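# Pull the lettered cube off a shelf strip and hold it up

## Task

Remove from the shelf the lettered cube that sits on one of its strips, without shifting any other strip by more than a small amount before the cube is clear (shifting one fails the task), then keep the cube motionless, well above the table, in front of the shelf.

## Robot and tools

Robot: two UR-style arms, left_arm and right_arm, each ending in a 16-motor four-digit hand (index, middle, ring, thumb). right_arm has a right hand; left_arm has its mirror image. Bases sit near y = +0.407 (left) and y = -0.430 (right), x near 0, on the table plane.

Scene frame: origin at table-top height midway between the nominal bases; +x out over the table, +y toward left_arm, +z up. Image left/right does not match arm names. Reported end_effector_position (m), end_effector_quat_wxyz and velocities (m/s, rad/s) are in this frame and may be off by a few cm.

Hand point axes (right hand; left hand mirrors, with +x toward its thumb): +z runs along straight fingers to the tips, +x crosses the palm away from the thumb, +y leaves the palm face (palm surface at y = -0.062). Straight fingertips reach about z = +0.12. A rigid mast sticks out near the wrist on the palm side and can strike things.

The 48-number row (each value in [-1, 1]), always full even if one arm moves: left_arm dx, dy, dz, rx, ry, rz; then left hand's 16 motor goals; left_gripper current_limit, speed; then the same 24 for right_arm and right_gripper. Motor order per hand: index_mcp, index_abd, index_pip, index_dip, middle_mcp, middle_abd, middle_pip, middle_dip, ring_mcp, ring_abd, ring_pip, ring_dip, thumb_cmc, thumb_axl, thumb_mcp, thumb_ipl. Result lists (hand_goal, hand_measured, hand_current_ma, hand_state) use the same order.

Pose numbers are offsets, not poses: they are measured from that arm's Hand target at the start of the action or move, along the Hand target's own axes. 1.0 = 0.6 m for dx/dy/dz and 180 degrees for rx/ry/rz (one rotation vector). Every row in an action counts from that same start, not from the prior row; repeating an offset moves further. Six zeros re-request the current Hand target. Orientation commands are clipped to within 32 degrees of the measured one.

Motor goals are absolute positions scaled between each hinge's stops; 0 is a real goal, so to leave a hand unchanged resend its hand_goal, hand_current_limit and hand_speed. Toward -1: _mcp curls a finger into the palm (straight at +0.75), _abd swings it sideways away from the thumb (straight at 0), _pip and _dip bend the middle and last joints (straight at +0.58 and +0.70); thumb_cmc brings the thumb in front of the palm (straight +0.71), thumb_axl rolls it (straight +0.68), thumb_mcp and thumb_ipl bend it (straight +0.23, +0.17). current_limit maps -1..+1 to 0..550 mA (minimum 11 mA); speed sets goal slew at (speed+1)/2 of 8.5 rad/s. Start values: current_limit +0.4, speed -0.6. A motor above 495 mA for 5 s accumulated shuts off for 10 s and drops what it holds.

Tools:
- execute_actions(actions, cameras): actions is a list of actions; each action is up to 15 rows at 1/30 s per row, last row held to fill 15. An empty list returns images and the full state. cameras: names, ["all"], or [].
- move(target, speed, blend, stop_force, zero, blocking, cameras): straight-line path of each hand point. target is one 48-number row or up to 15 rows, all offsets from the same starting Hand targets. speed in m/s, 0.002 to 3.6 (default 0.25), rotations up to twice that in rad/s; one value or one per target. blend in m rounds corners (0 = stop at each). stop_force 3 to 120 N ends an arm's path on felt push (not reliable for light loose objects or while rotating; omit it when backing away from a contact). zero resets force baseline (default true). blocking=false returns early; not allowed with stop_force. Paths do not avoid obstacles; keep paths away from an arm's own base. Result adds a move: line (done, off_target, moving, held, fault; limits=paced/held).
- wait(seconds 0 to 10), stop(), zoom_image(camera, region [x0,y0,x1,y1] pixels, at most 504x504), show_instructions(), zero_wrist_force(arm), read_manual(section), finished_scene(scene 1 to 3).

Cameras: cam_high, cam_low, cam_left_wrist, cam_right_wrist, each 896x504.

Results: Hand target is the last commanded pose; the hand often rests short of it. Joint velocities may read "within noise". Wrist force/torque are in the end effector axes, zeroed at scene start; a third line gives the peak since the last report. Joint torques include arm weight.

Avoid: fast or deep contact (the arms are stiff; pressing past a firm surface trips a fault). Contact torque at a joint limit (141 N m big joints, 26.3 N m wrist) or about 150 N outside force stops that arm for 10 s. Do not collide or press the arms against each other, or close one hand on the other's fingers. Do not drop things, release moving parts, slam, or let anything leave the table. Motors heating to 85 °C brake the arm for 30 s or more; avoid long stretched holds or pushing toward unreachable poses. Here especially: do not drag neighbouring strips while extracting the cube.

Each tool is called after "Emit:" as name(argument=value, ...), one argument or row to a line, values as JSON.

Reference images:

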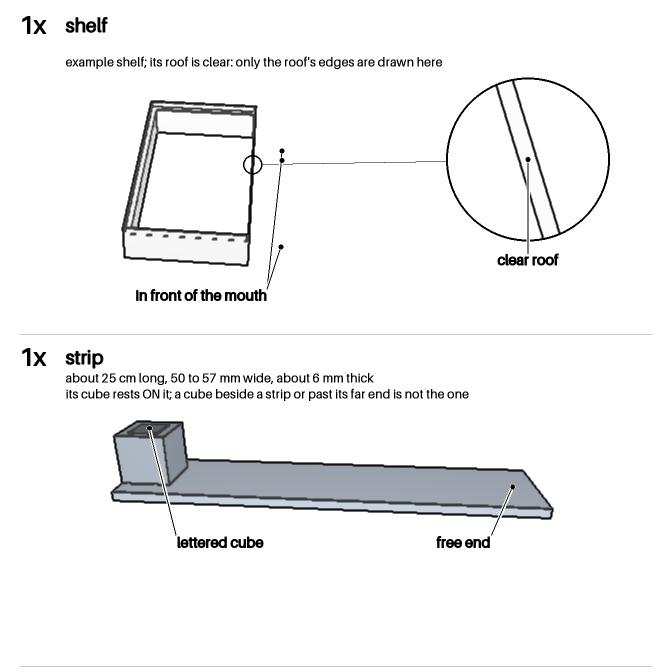

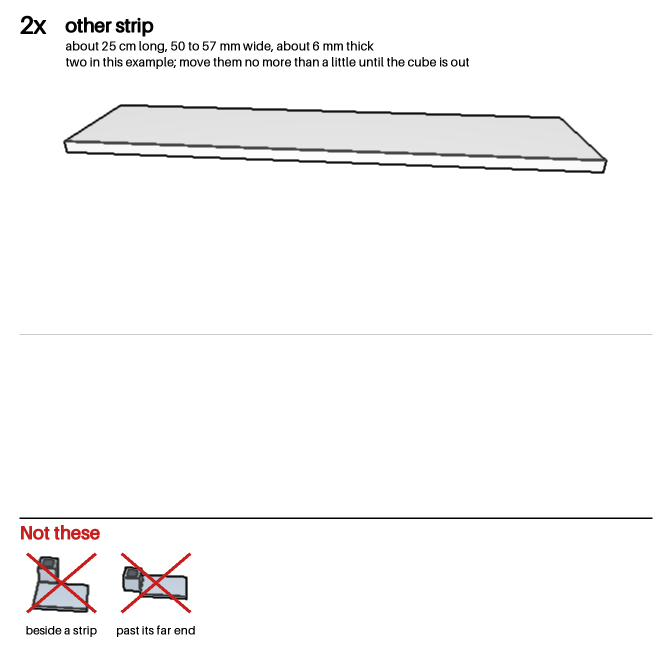

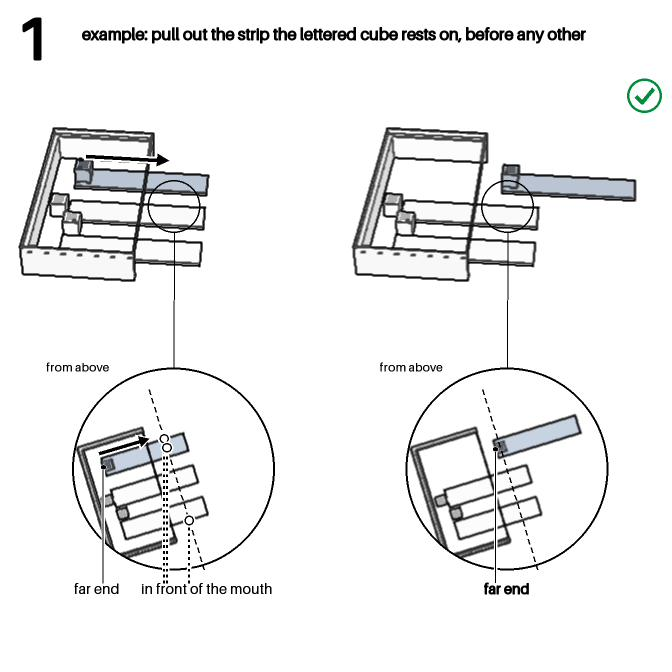

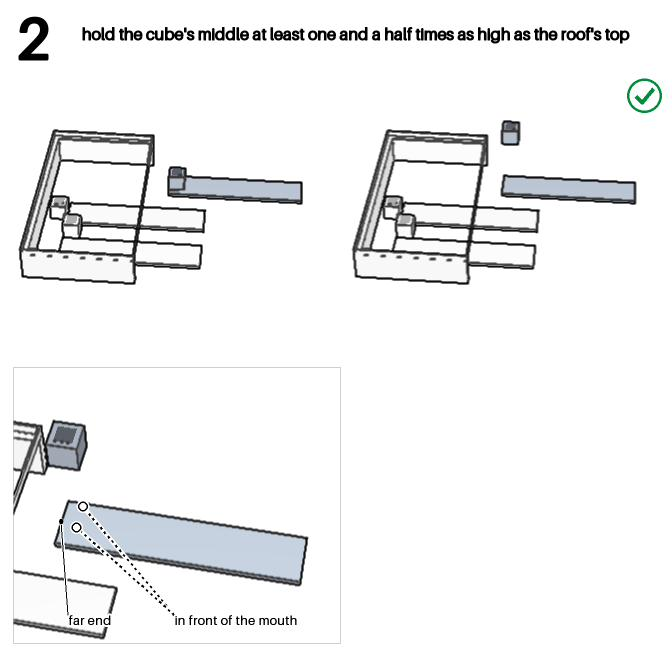

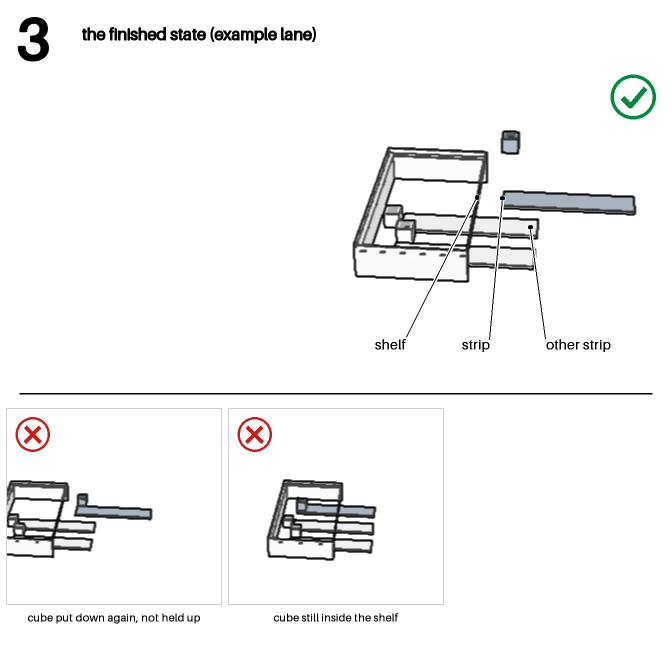

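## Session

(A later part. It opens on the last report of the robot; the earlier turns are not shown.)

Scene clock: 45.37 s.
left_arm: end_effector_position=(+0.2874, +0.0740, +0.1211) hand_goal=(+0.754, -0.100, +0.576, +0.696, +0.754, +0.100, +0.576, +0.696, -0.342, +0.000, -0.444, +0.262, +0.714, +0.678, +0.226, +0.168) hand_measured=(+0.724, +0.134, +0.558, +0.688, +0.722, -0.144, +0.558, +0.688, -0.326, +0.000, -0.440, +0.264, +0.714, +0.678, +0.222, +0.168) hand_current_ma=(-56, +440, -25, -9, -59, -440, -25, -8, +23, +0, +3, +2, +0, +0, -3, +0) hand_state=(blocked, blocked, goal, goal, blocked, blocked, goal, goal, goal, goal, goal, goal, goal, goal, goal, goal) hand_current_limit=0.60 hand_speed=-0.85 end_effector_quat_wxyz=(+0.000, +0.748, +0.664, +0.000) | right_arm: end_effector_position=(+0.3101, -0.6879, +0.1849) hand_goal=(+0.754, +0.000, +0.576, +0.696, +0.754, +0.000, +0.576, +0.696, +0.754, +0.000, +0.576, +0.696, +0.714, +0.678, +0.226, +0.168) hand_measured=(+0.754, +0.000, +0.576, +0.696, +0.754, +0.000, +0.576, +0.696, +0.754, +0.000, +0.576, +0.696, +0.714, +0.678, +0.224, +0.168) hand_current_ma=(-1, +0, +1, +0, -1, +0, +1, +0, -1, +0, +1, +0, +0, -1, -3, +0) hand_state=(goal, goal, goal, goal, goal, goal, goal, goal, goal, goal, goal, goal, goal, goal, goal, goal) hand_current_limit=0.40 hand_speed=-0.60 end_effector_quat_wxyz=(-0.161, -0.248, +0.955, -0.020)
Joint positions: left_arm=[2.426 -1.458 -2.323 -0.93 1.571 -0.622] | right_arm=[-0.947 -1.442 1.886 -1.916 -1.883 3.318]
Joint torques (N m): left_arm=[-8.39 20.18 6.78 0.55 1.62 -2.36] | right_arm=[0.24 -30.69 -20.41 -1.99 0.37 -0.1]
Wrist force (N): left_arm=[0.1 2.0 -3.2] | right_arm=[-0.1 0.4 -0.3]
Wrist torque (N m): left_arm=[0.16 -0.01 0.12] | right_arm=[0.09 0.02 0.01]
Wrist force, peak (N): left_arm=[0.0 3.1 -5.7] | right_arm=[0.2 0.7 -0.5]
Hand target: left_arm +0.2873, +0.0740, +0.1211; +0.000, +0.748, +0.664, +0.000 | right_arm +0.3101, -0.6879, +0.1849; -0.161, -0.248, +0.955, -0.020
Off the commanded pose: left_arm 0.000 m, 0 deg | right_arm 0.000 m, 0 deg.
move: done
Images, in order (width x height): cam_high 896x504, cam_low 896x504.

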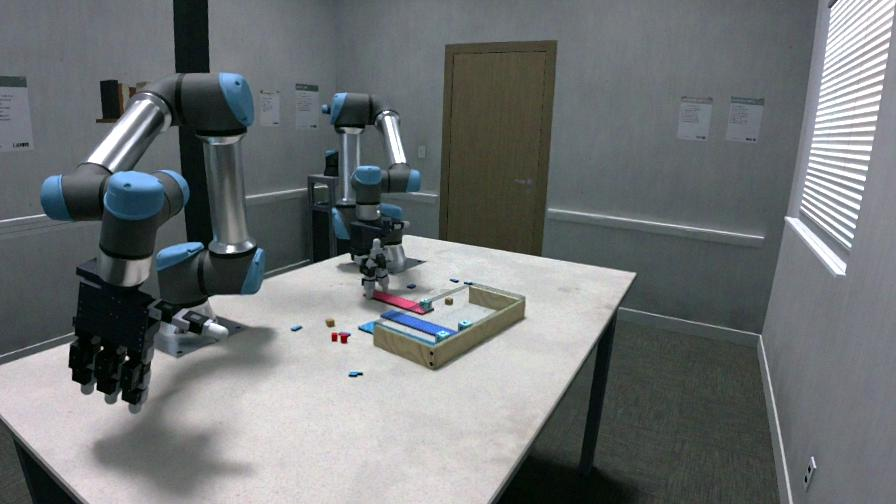

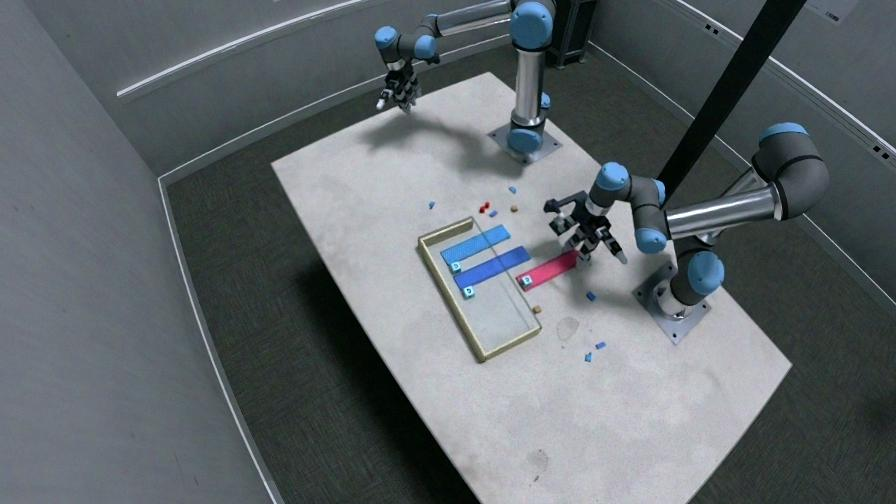

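Emit:
move(
  target=[
    [0,0,0,0,0,0, 0.754,0.22,0.576,0.696,0.754,-0.22,0.576,0.696,-0.342,0,-0.445,0.261,0.714,0.678,0.226,0.168,0.4,-0.6, 0,0,0,0,0,0, 0.754,0,0.576,0.696,0.754,0,0.576,0.696,0.754,0,0.576,0.696,0.714,0.678,0.226,0.168,0.4,-0.6],
    [0,0,-0.1317,0,0,0, 0.754,0.22,0.576,0.696,0.754,-0.22,0.576,0.696,-0.342,0,-0.445,0.261,0.714,0.678,0.226,0.168,0.4,-0.6, 0,0,0,0,0,0, 0.754,0,0.576,0.696,0.754,0,0.576,0.696,0.754,0,0.576,0.696,0.714,0.678,0.226,0.168,0.4,-0.6],
    [0.0025,0.3323,-0.1317,0,0,0, 0.754,0.133,0.576,0.696,0.754,-0.133,0.576,0.696,-0.342,0,-0.445,0.261,0.714,0.678,0.226,0.168,0.4,-0.6, 0,0,0,0,0,0, 0.754,0,0.576,0.696,0.754,0,0.576,0.696,0.754,0,0.576,0.696,0.714,0.678,0.226,0.168,0.4,-0.6],
  ],
  speed=[0.05,0.1,0.15],
  blend=[0,0.02,0],
  cameras=["cam_low","cam_high"],
)

Emit:
zoom_image(
  camera="cam_low",
  region=[500, 240, 550, 290],
)

Emit:
zoom_image(
  camera="cam_high",
  region=[400, 270, 450, 320],
)

Scene clock: 50.43 s.
left_arm: end_effector_position=(+0.4854, +0.0518, +0.2003) hand_goal=(+0.754, +0.134, +0.576, +0.696, +0.754, -0.132, +0.576, +0.696, -0.342, +0.000, -0.444, +0.262, +0.714, +0.678, +0.226, +0.168) hand_measured=(+0.750, +0.136, +0.572, +0.694, +0.750, -0.134, +0.572, +0.694, -0.326, +0.000, -0.440, +0.264, +0.714, +0.678, +0.222, +0.168) hand_current_ma=(-3, +1, -2, -2, -3, -1, -2, -2, +23, +0, +3, +2, +0, +0, -3, +0) hand_state=(goal, goal, goal, goal, goal, goal, goal, goal, goal, goal, goal, goal, goal, goal, goal, goal) hand_current_limit=0.40 hand_speed=-0.60 end_effector_quat_wxyz=(+0.000, +0.748, +0.664, +0.000) | right_arm: end_effector_position=(+0.3101, -0.6879, +0.1849) hand_goal=(+0.754, +0.000, +0.576, +0.696, +0.754, +0.000, +0.576, +0.696, +0.754, +0.000, +0.576, +0.696, +0.714, +0.678, +0.226, +0.168) hand_measured=(+0.754, +0.000, +0.576, +0.696, +0.754, +0.000, +0.576, +0.696, +0.754, +0.000, +0.576, +0.696, +0.714, +0.678, +0.224, +0.168) hand_current_ma=(-1, +0, +1, +0, -1, +0, +1, +0, -1, +0, +1, +0, +0, -1, -3, +0) hand_state=(goal, goal, goal, goal, goal, goal, goal, goal, goal, goal, goal, goal, goal, goal, goal, goal) hand_current_limit=0.40 hand_speed=-0.60 end_effector_quat_wxyz=(-0.161, -0.248, +0.955, -0.020)
Joint positions: left_arm=[2.651 -1.69 -1.857 -1.165 1.571 -0.397] | right_arm=[-0.947 -1.442 1.886 -1.916 -1.883 3.318]
Joint torques (N m): left_arm=[8.8 18.69 28 1.45 -1.49 2.5] | right_arm=[0.09 -30.06 -21.02 -2.07 0.53 0.14]
Wrist force (N): left_arm=[0.0 0.4 0.0] | right_arm=[-0.3 0.1 -0.1]
Wrist torque (N m): left_arm=[0.09 -0.03 0.02] | right_arm=[0.02 0.04 -0.02]
Wrist force, peak (N): left_arm=[0.3 3.0 -3.4] | right_arm=[0.1 0.5 -0.7]
Hand target: left_arm +0.4854, +0.0518, +0.2003; +0.000, +0.748, +0.664, +0.000 | right_arm +0.3101, -0.6879, +0.1849; -0.161, -0.248, +0.955, -0.020
Off the commanded pose: left_arm 0.000 m, 0 deg | right_arm 0.000 m, 0 deg.
move: done
Images, in order (width x height): cam_high 896x504, cam_low 896x504.

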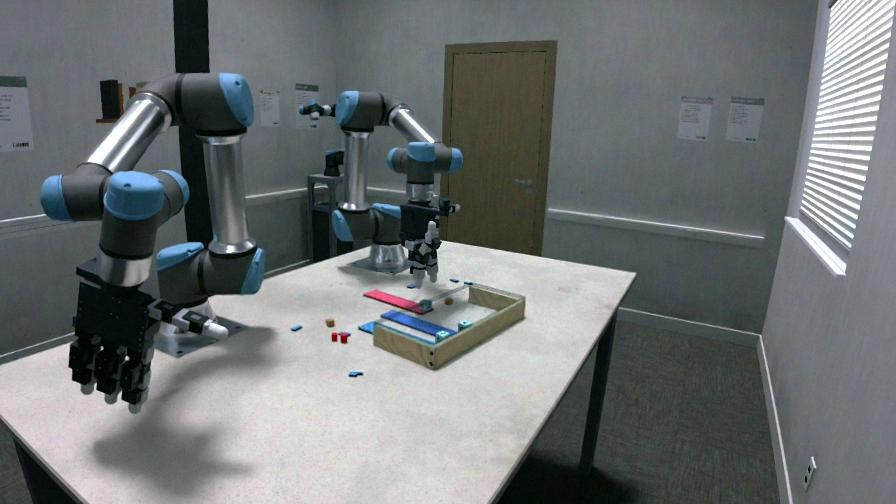

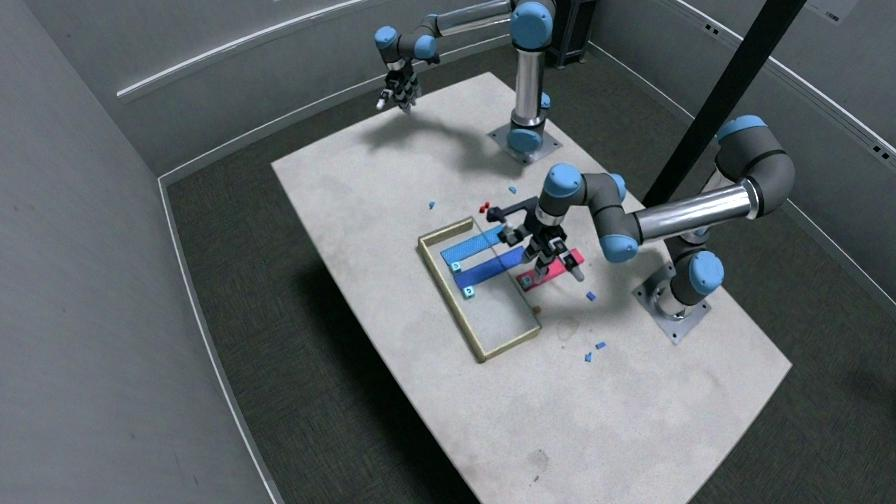

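Scaled by 10.080 from the camera's 896x504 image, which has a finer 1280x720 frame.

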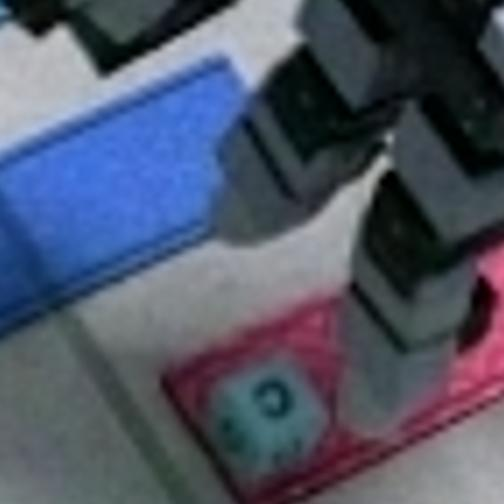

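Scaled by 10.080 from the camera's 896x504 image, which has a finer 1280x720 frame.

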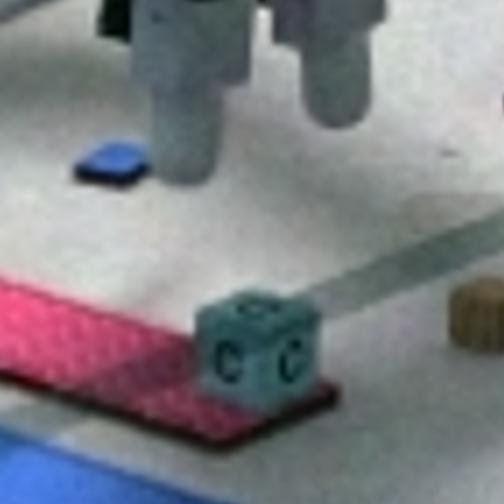

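Emit:
move(
  target=[
    [0,0,0.1122,0,0,0, 0.754,0.133,0.576,0.696,0.754,-0.133,0.576,0.696,-0.342,0,-0.445,0.261,0.714,0.678,0.226,0.168,0.4,-0.6, 0,0,0,0,0,0, 0.754,0,0.576,0.696,0.754,0,0.576,0.696,0.754,0,0.576,0.696,0.714,0.678,0.226,0.168,0.4,-0.6],
    [0,0,0.1122,0,0,0, 0.754,-0.15,0.576,0.696,0.754,0.15,0.576,0.696,-0.342,0,-0.445,0.261,0.714,0.678,0.226,0.168,0.4,-0.85, 0,0,0,0,0,0, 0.754,0,0.576,0.696,0.754,0,0.576,0.696,0.754,0,0.576,0.696,0.714,0.678,0.226,0.168,0.4,-0.6],
  ],
  speed=0.07,
  cameras=["cam_low","cam_high"],
)

Emit:
zoom_image(
  camera="cam_low",
  region=[500, 240, 550, 290],
)

Emit:
zoom_image(
  camera="cam_high",
  region=[400, 270, 450, 320],
)

Scene clock: 53.10 s.
left_arm: end_effector_position=(+0.4854, +0.0518, +0.1330) hand_goal=(+0.754, -0.150, +0.576, +0.696, +0.754, +0.150, +0.576, +0.696, -0.342, +0.000, -0.444, +0.262, +0.714, +0.678, +0.226, +0.168) hand_measured=(+0.750, +0.000, +0.574, +0.694, +0.750, -0.004, +0.572, +0.694, -0.326, +0.000, -0.440, +0.264, +0.714, +0.678, +0.222, +0.168) hand_current_ma=(-2, +375, -2, -2, -3, -383, -2, -2, +23, +0, +3, +2, +0, +0, -3, +0) hand_state=(goal, moving, goal, goal, goal, blocked, goal, goal, goal, goal, goal, goal, goal, goal, goal, goal) hand_current_limit=0.40 hand_speed=-0.85 end_effector_quat_wxyz=(+0.000, +0.748, +0.664, +0.000) | right_arm: end_effector_position=(+0.3101, -0.6879, +0.1849) hand_goal=(+0.754, +0.000, +0.576, +0.696, +0.754, +0.000, +0.576, +0.696, +0.754, +0.000, +0.576, +0.696, +0.714, +0.678, +0.226, +0.168) hand_measured=(+0.754, +0.000, +0.576, +0.696, +0.754, +0.000, +0.576, +0.696, +0.754, +0.000, +0.576, +0.696, +0.714, +0.678, +0.224, +0.168) hand_current_ma=(-1, +0, +1, +0, -1, +0, +1, +0, -1, +0, +1, +0, +0, -1, -3, +0) hand_state=(goal, goal, goal, goal, goal, goal, goal, goal, goal, goal, goal, goal, goal, goal, goal, goal) hand_current_limit=0.40 hand_speed=-0.60 end_effector_quat_wxyz=(-0.161, -0.248, +0.955, -0.020)
Joint positions: left_arm=[2.651 -1.77 -1.957 -0.985 1.571 -0.397] | right_arm=[-0.947 -1.442 1.886 -1.916 -1.883 3.318]
Joint torques (N m): left_arm=[-4.2 20.07 10.58 4.1 1.84 0.83] | right_arm=[-0.68 -30.13 -20.3 -1.86 0.53 0.12]
Wrist force (N): left_arm=[0.5 0.7 -0.5] | right_arm=[0.3 -0.1 -0.4]
Wrist torque (N m): left_arm=[0.17 -0.04 0.03] | right_arm=[0.02 -0.03 0.02]
Wrist force, peak (N): left_arm=[0.5 0.7 -0.5] | right_arm=[0.3 0.4 -0.6]
Hand target: left_arm +0.4854, +0.0518, +0.1330; +0.000, +0.748, +0.664, +0.000 | right_arm +0.3101, -0.6879, +0.1849; -0.161, -0.248, +0.955, -0.020
Off the commanded pose: left_arm 0.000 m, 0 deg | right_arm 0.000 m, 0 deg.
move: done
Images, in order (width x height): cam_high 896x504, cam_low 896x504.

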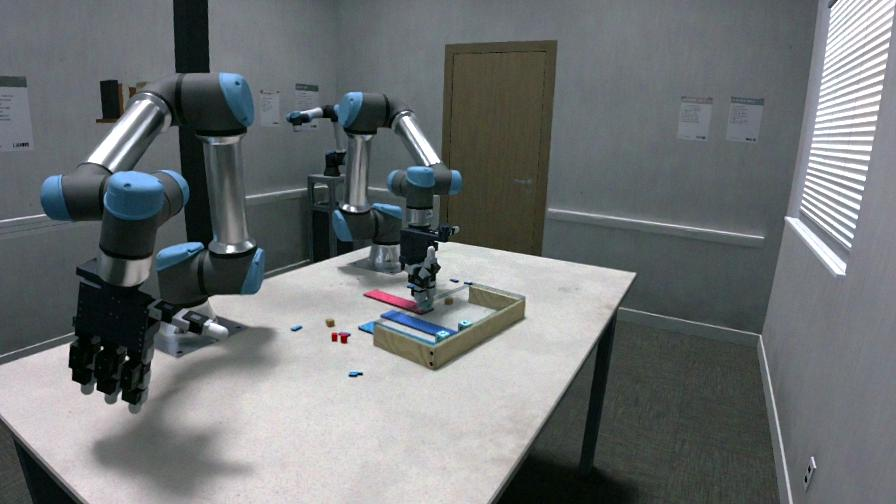

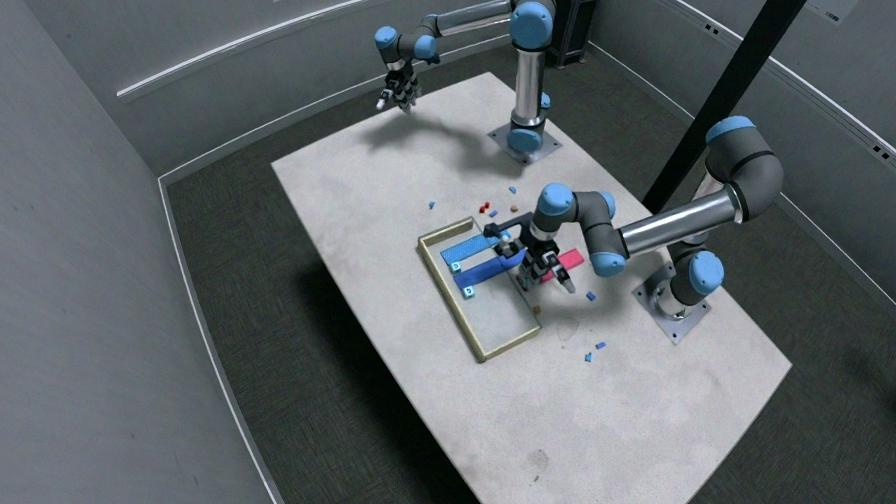

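Scaled by 10.080 from the camera's 896x504 image, which has a finer 1280x720 frame.

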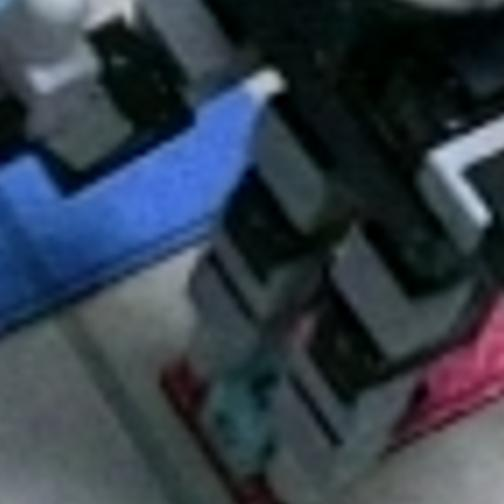

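Scaled by 10.080 from the camera's 896x504 image, which has a finer 1280x720 frame.

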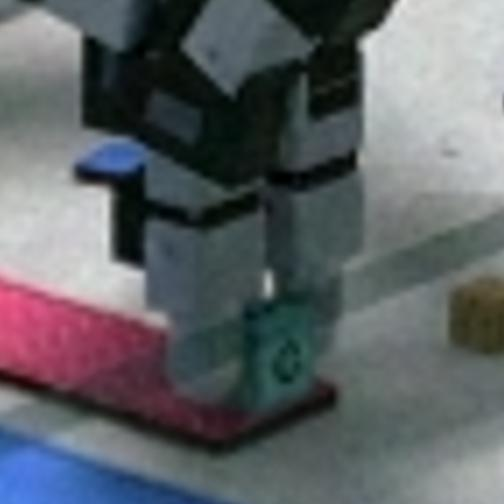

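Emit:
move(
  target=[
    [0,0,-0.1,0,0,0, 0.754,-0.15,0.576,0.696,0.754,0.15,0.576,0.696,-0.342,0,-0.445,0.261,0.714,0.678,0.226,0.168,0.4,-0.85, 0,0,0,0,0,0, 0.754,0,0.576,0.696,0.754,0,0.576,0.696,0.754,0,0.576,0.696,0.714,0.678,0.226,0.168,0.4,-0.6],
    [0,-0.04,-0.35,0,0,0, 0.754,-0.15,0.576,0.696,0.754,0.15,0.576,0.696,-0.342,0,-0.445,0.261,0.714,0.678,0.226,0.168,0.4,-0.85, 0,0,0,0,0,0, 0.754,0,0.576,0.696,0.754,0,0.576,0.696,0.754,0,0.576,0.696,0.714,0.678,0.226,0.168,0.4,-0.6],
  ],
  speed=0.1,
  blend=[0.03,0],
  cameras=["cam_low","cam_high"],
)

Emit:
zoom_image(
  camera="cam_high",
  region=[370, 220, 470, 320],
)

Emit:
zoom_image(
  camera="cam_low",
  region=[470, 200, 600, 330],
)

Scene clock: 56.23 s.
left_arm: end_effector_position=(+0.4614, +0.0547, +0.3428) hand_goal=(+0.754, -0.150, +0.576, +0.696, +0.754, +0.150, +0.576, +0.696, -0.342, +0.000, -0.444, +0.262, +0.714, +0.678, +0.226, +0.168) hand_measured=(+0.752, +0.000, +0.574, +0.694, +0.750, -0.004, +0.572, +0.694, -0.326, +0.000, -0.440, +0.264, +0.714, +0.678, +0.222, +0.168) hand_current_ma=(-1, +385, -1, -1, -3, -385, -2, -2, +23, +0, +3, +2, +0, +0, -3, +0) hand_state=(goal, blocked, goal, goal, goal, blocked, goal, goal, goal, goal, goal, goal, goal, goal, goal, goal) hand_current_limit=0.40 hand_speed=-0.85 end_effector_quat_wxyz=(+0.000, +0.748, +0.664, +0.000) | right_arm: end_effector_position=(+0.3101, -0.6879, +0.1849) hand_goal=(+0.754, +0.000, +0.576, +0.696, +0.754, +0.000, +0.576, +0.696, +0.754, +0.000, +0.576, +0.696, +0.714, +0.678, +0.226, +0.168) hand_measured=(+0.754, +0.000, +0.576, +0.696, +0.754, +0.000, +0.576, +0.696, +0.754, +0.000, +0.576, +0.696, +0.714, +0.678, +0.224, +0.168) hand_current_ma=(-1, +0, +1, +0, -1, +0, +1, +0, -1, +0, +1, +0, +0, -1, -3, +0) hand_state=(goal, goal, goal, goal, goal, goal, goal, goal, goal, goal, goal, goal, goal, goal, goal, goal) hand_current_limit=0.40 hand_speed=-0.60 end_effector_quat_wxyz=(-0.161, -0.248, +0.955, -0.020)
Joint positions: left_arm=[2.632 -1.569 -1.611 -1.531 1.571 -0.416] | right_arm=[-0.947 -1.442 1.886 -1.916 -1.883 3.318]
Joint torques (N m): left_arm=[-7.7 30.32 29.51 1.44 -1.37 -2.37] | right_arm=[0.01 -30.33 -20.63 -1.83 0.42 -0.08]
Wrist force (N): left_arm=[-0.2 0.4 0.2] | right_arm=[0.0 -0.1 -0.6]
Wrist torque (N m): left_arm=[0.07 0.00 0.13] | right_arm=[0.03 0.01 0.00]
Wrist force, peak (N): left_arm=[0.2 0.3 1.3] | right_arm=[-0.2 0.3 -0.7]
Hand target: left_arm +0.4614, +0.0547, +0.3429; +0.000, +0.748, +0.664, +0.000 | right_arm +0.3101, -0.6879, +0.1849; -0.161, -0.248, +0.955, -0.020
Off the commanded pose: left_arm 0.000 m, 0 deg | right_arm 0.000 m, 0 deg.
move: done
Images, in order (width x height): cam_high 896x504, cam_low 896x504.

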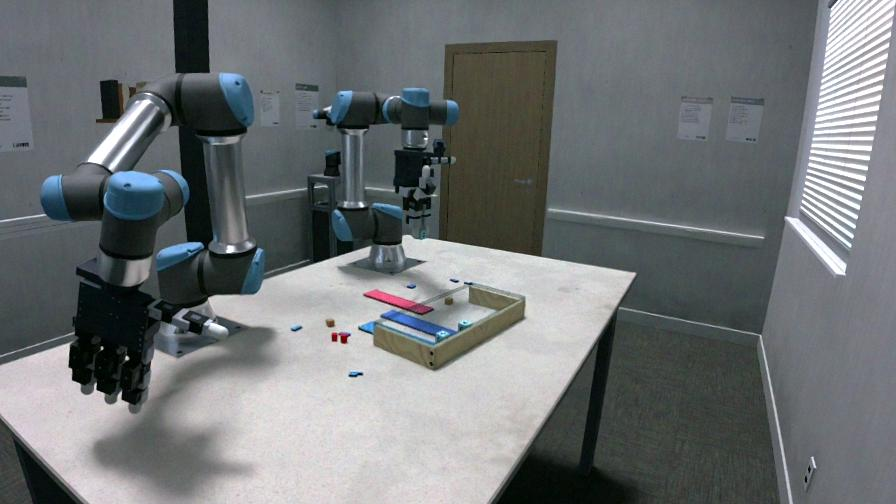

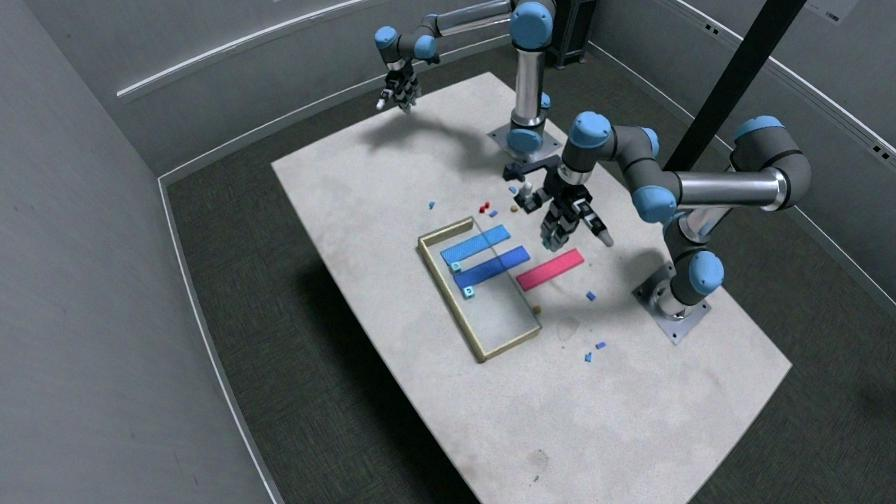

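Scaled by 5.040 from the camera's 896x504 image, which has a finer 1280x720 frame.

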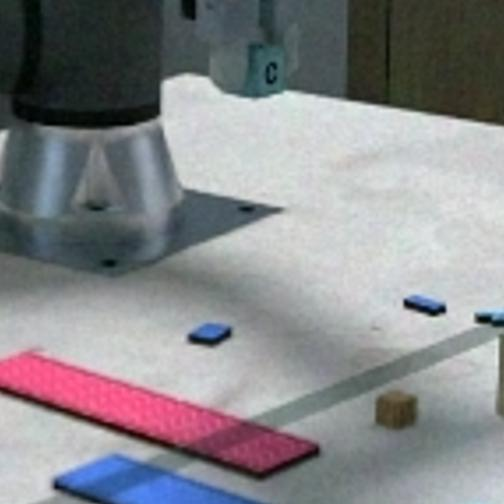

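Scaled by 3.877 from the camera's 896x504 image, which has a finer 1280x720 frame.

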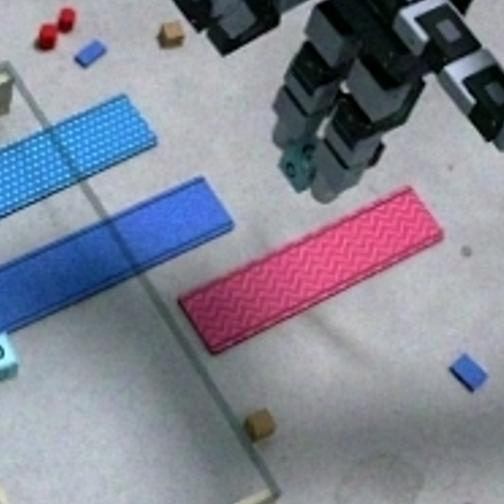

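Emit:
finished_scene(
  scene=2,
)

The scene is finished: the task was done.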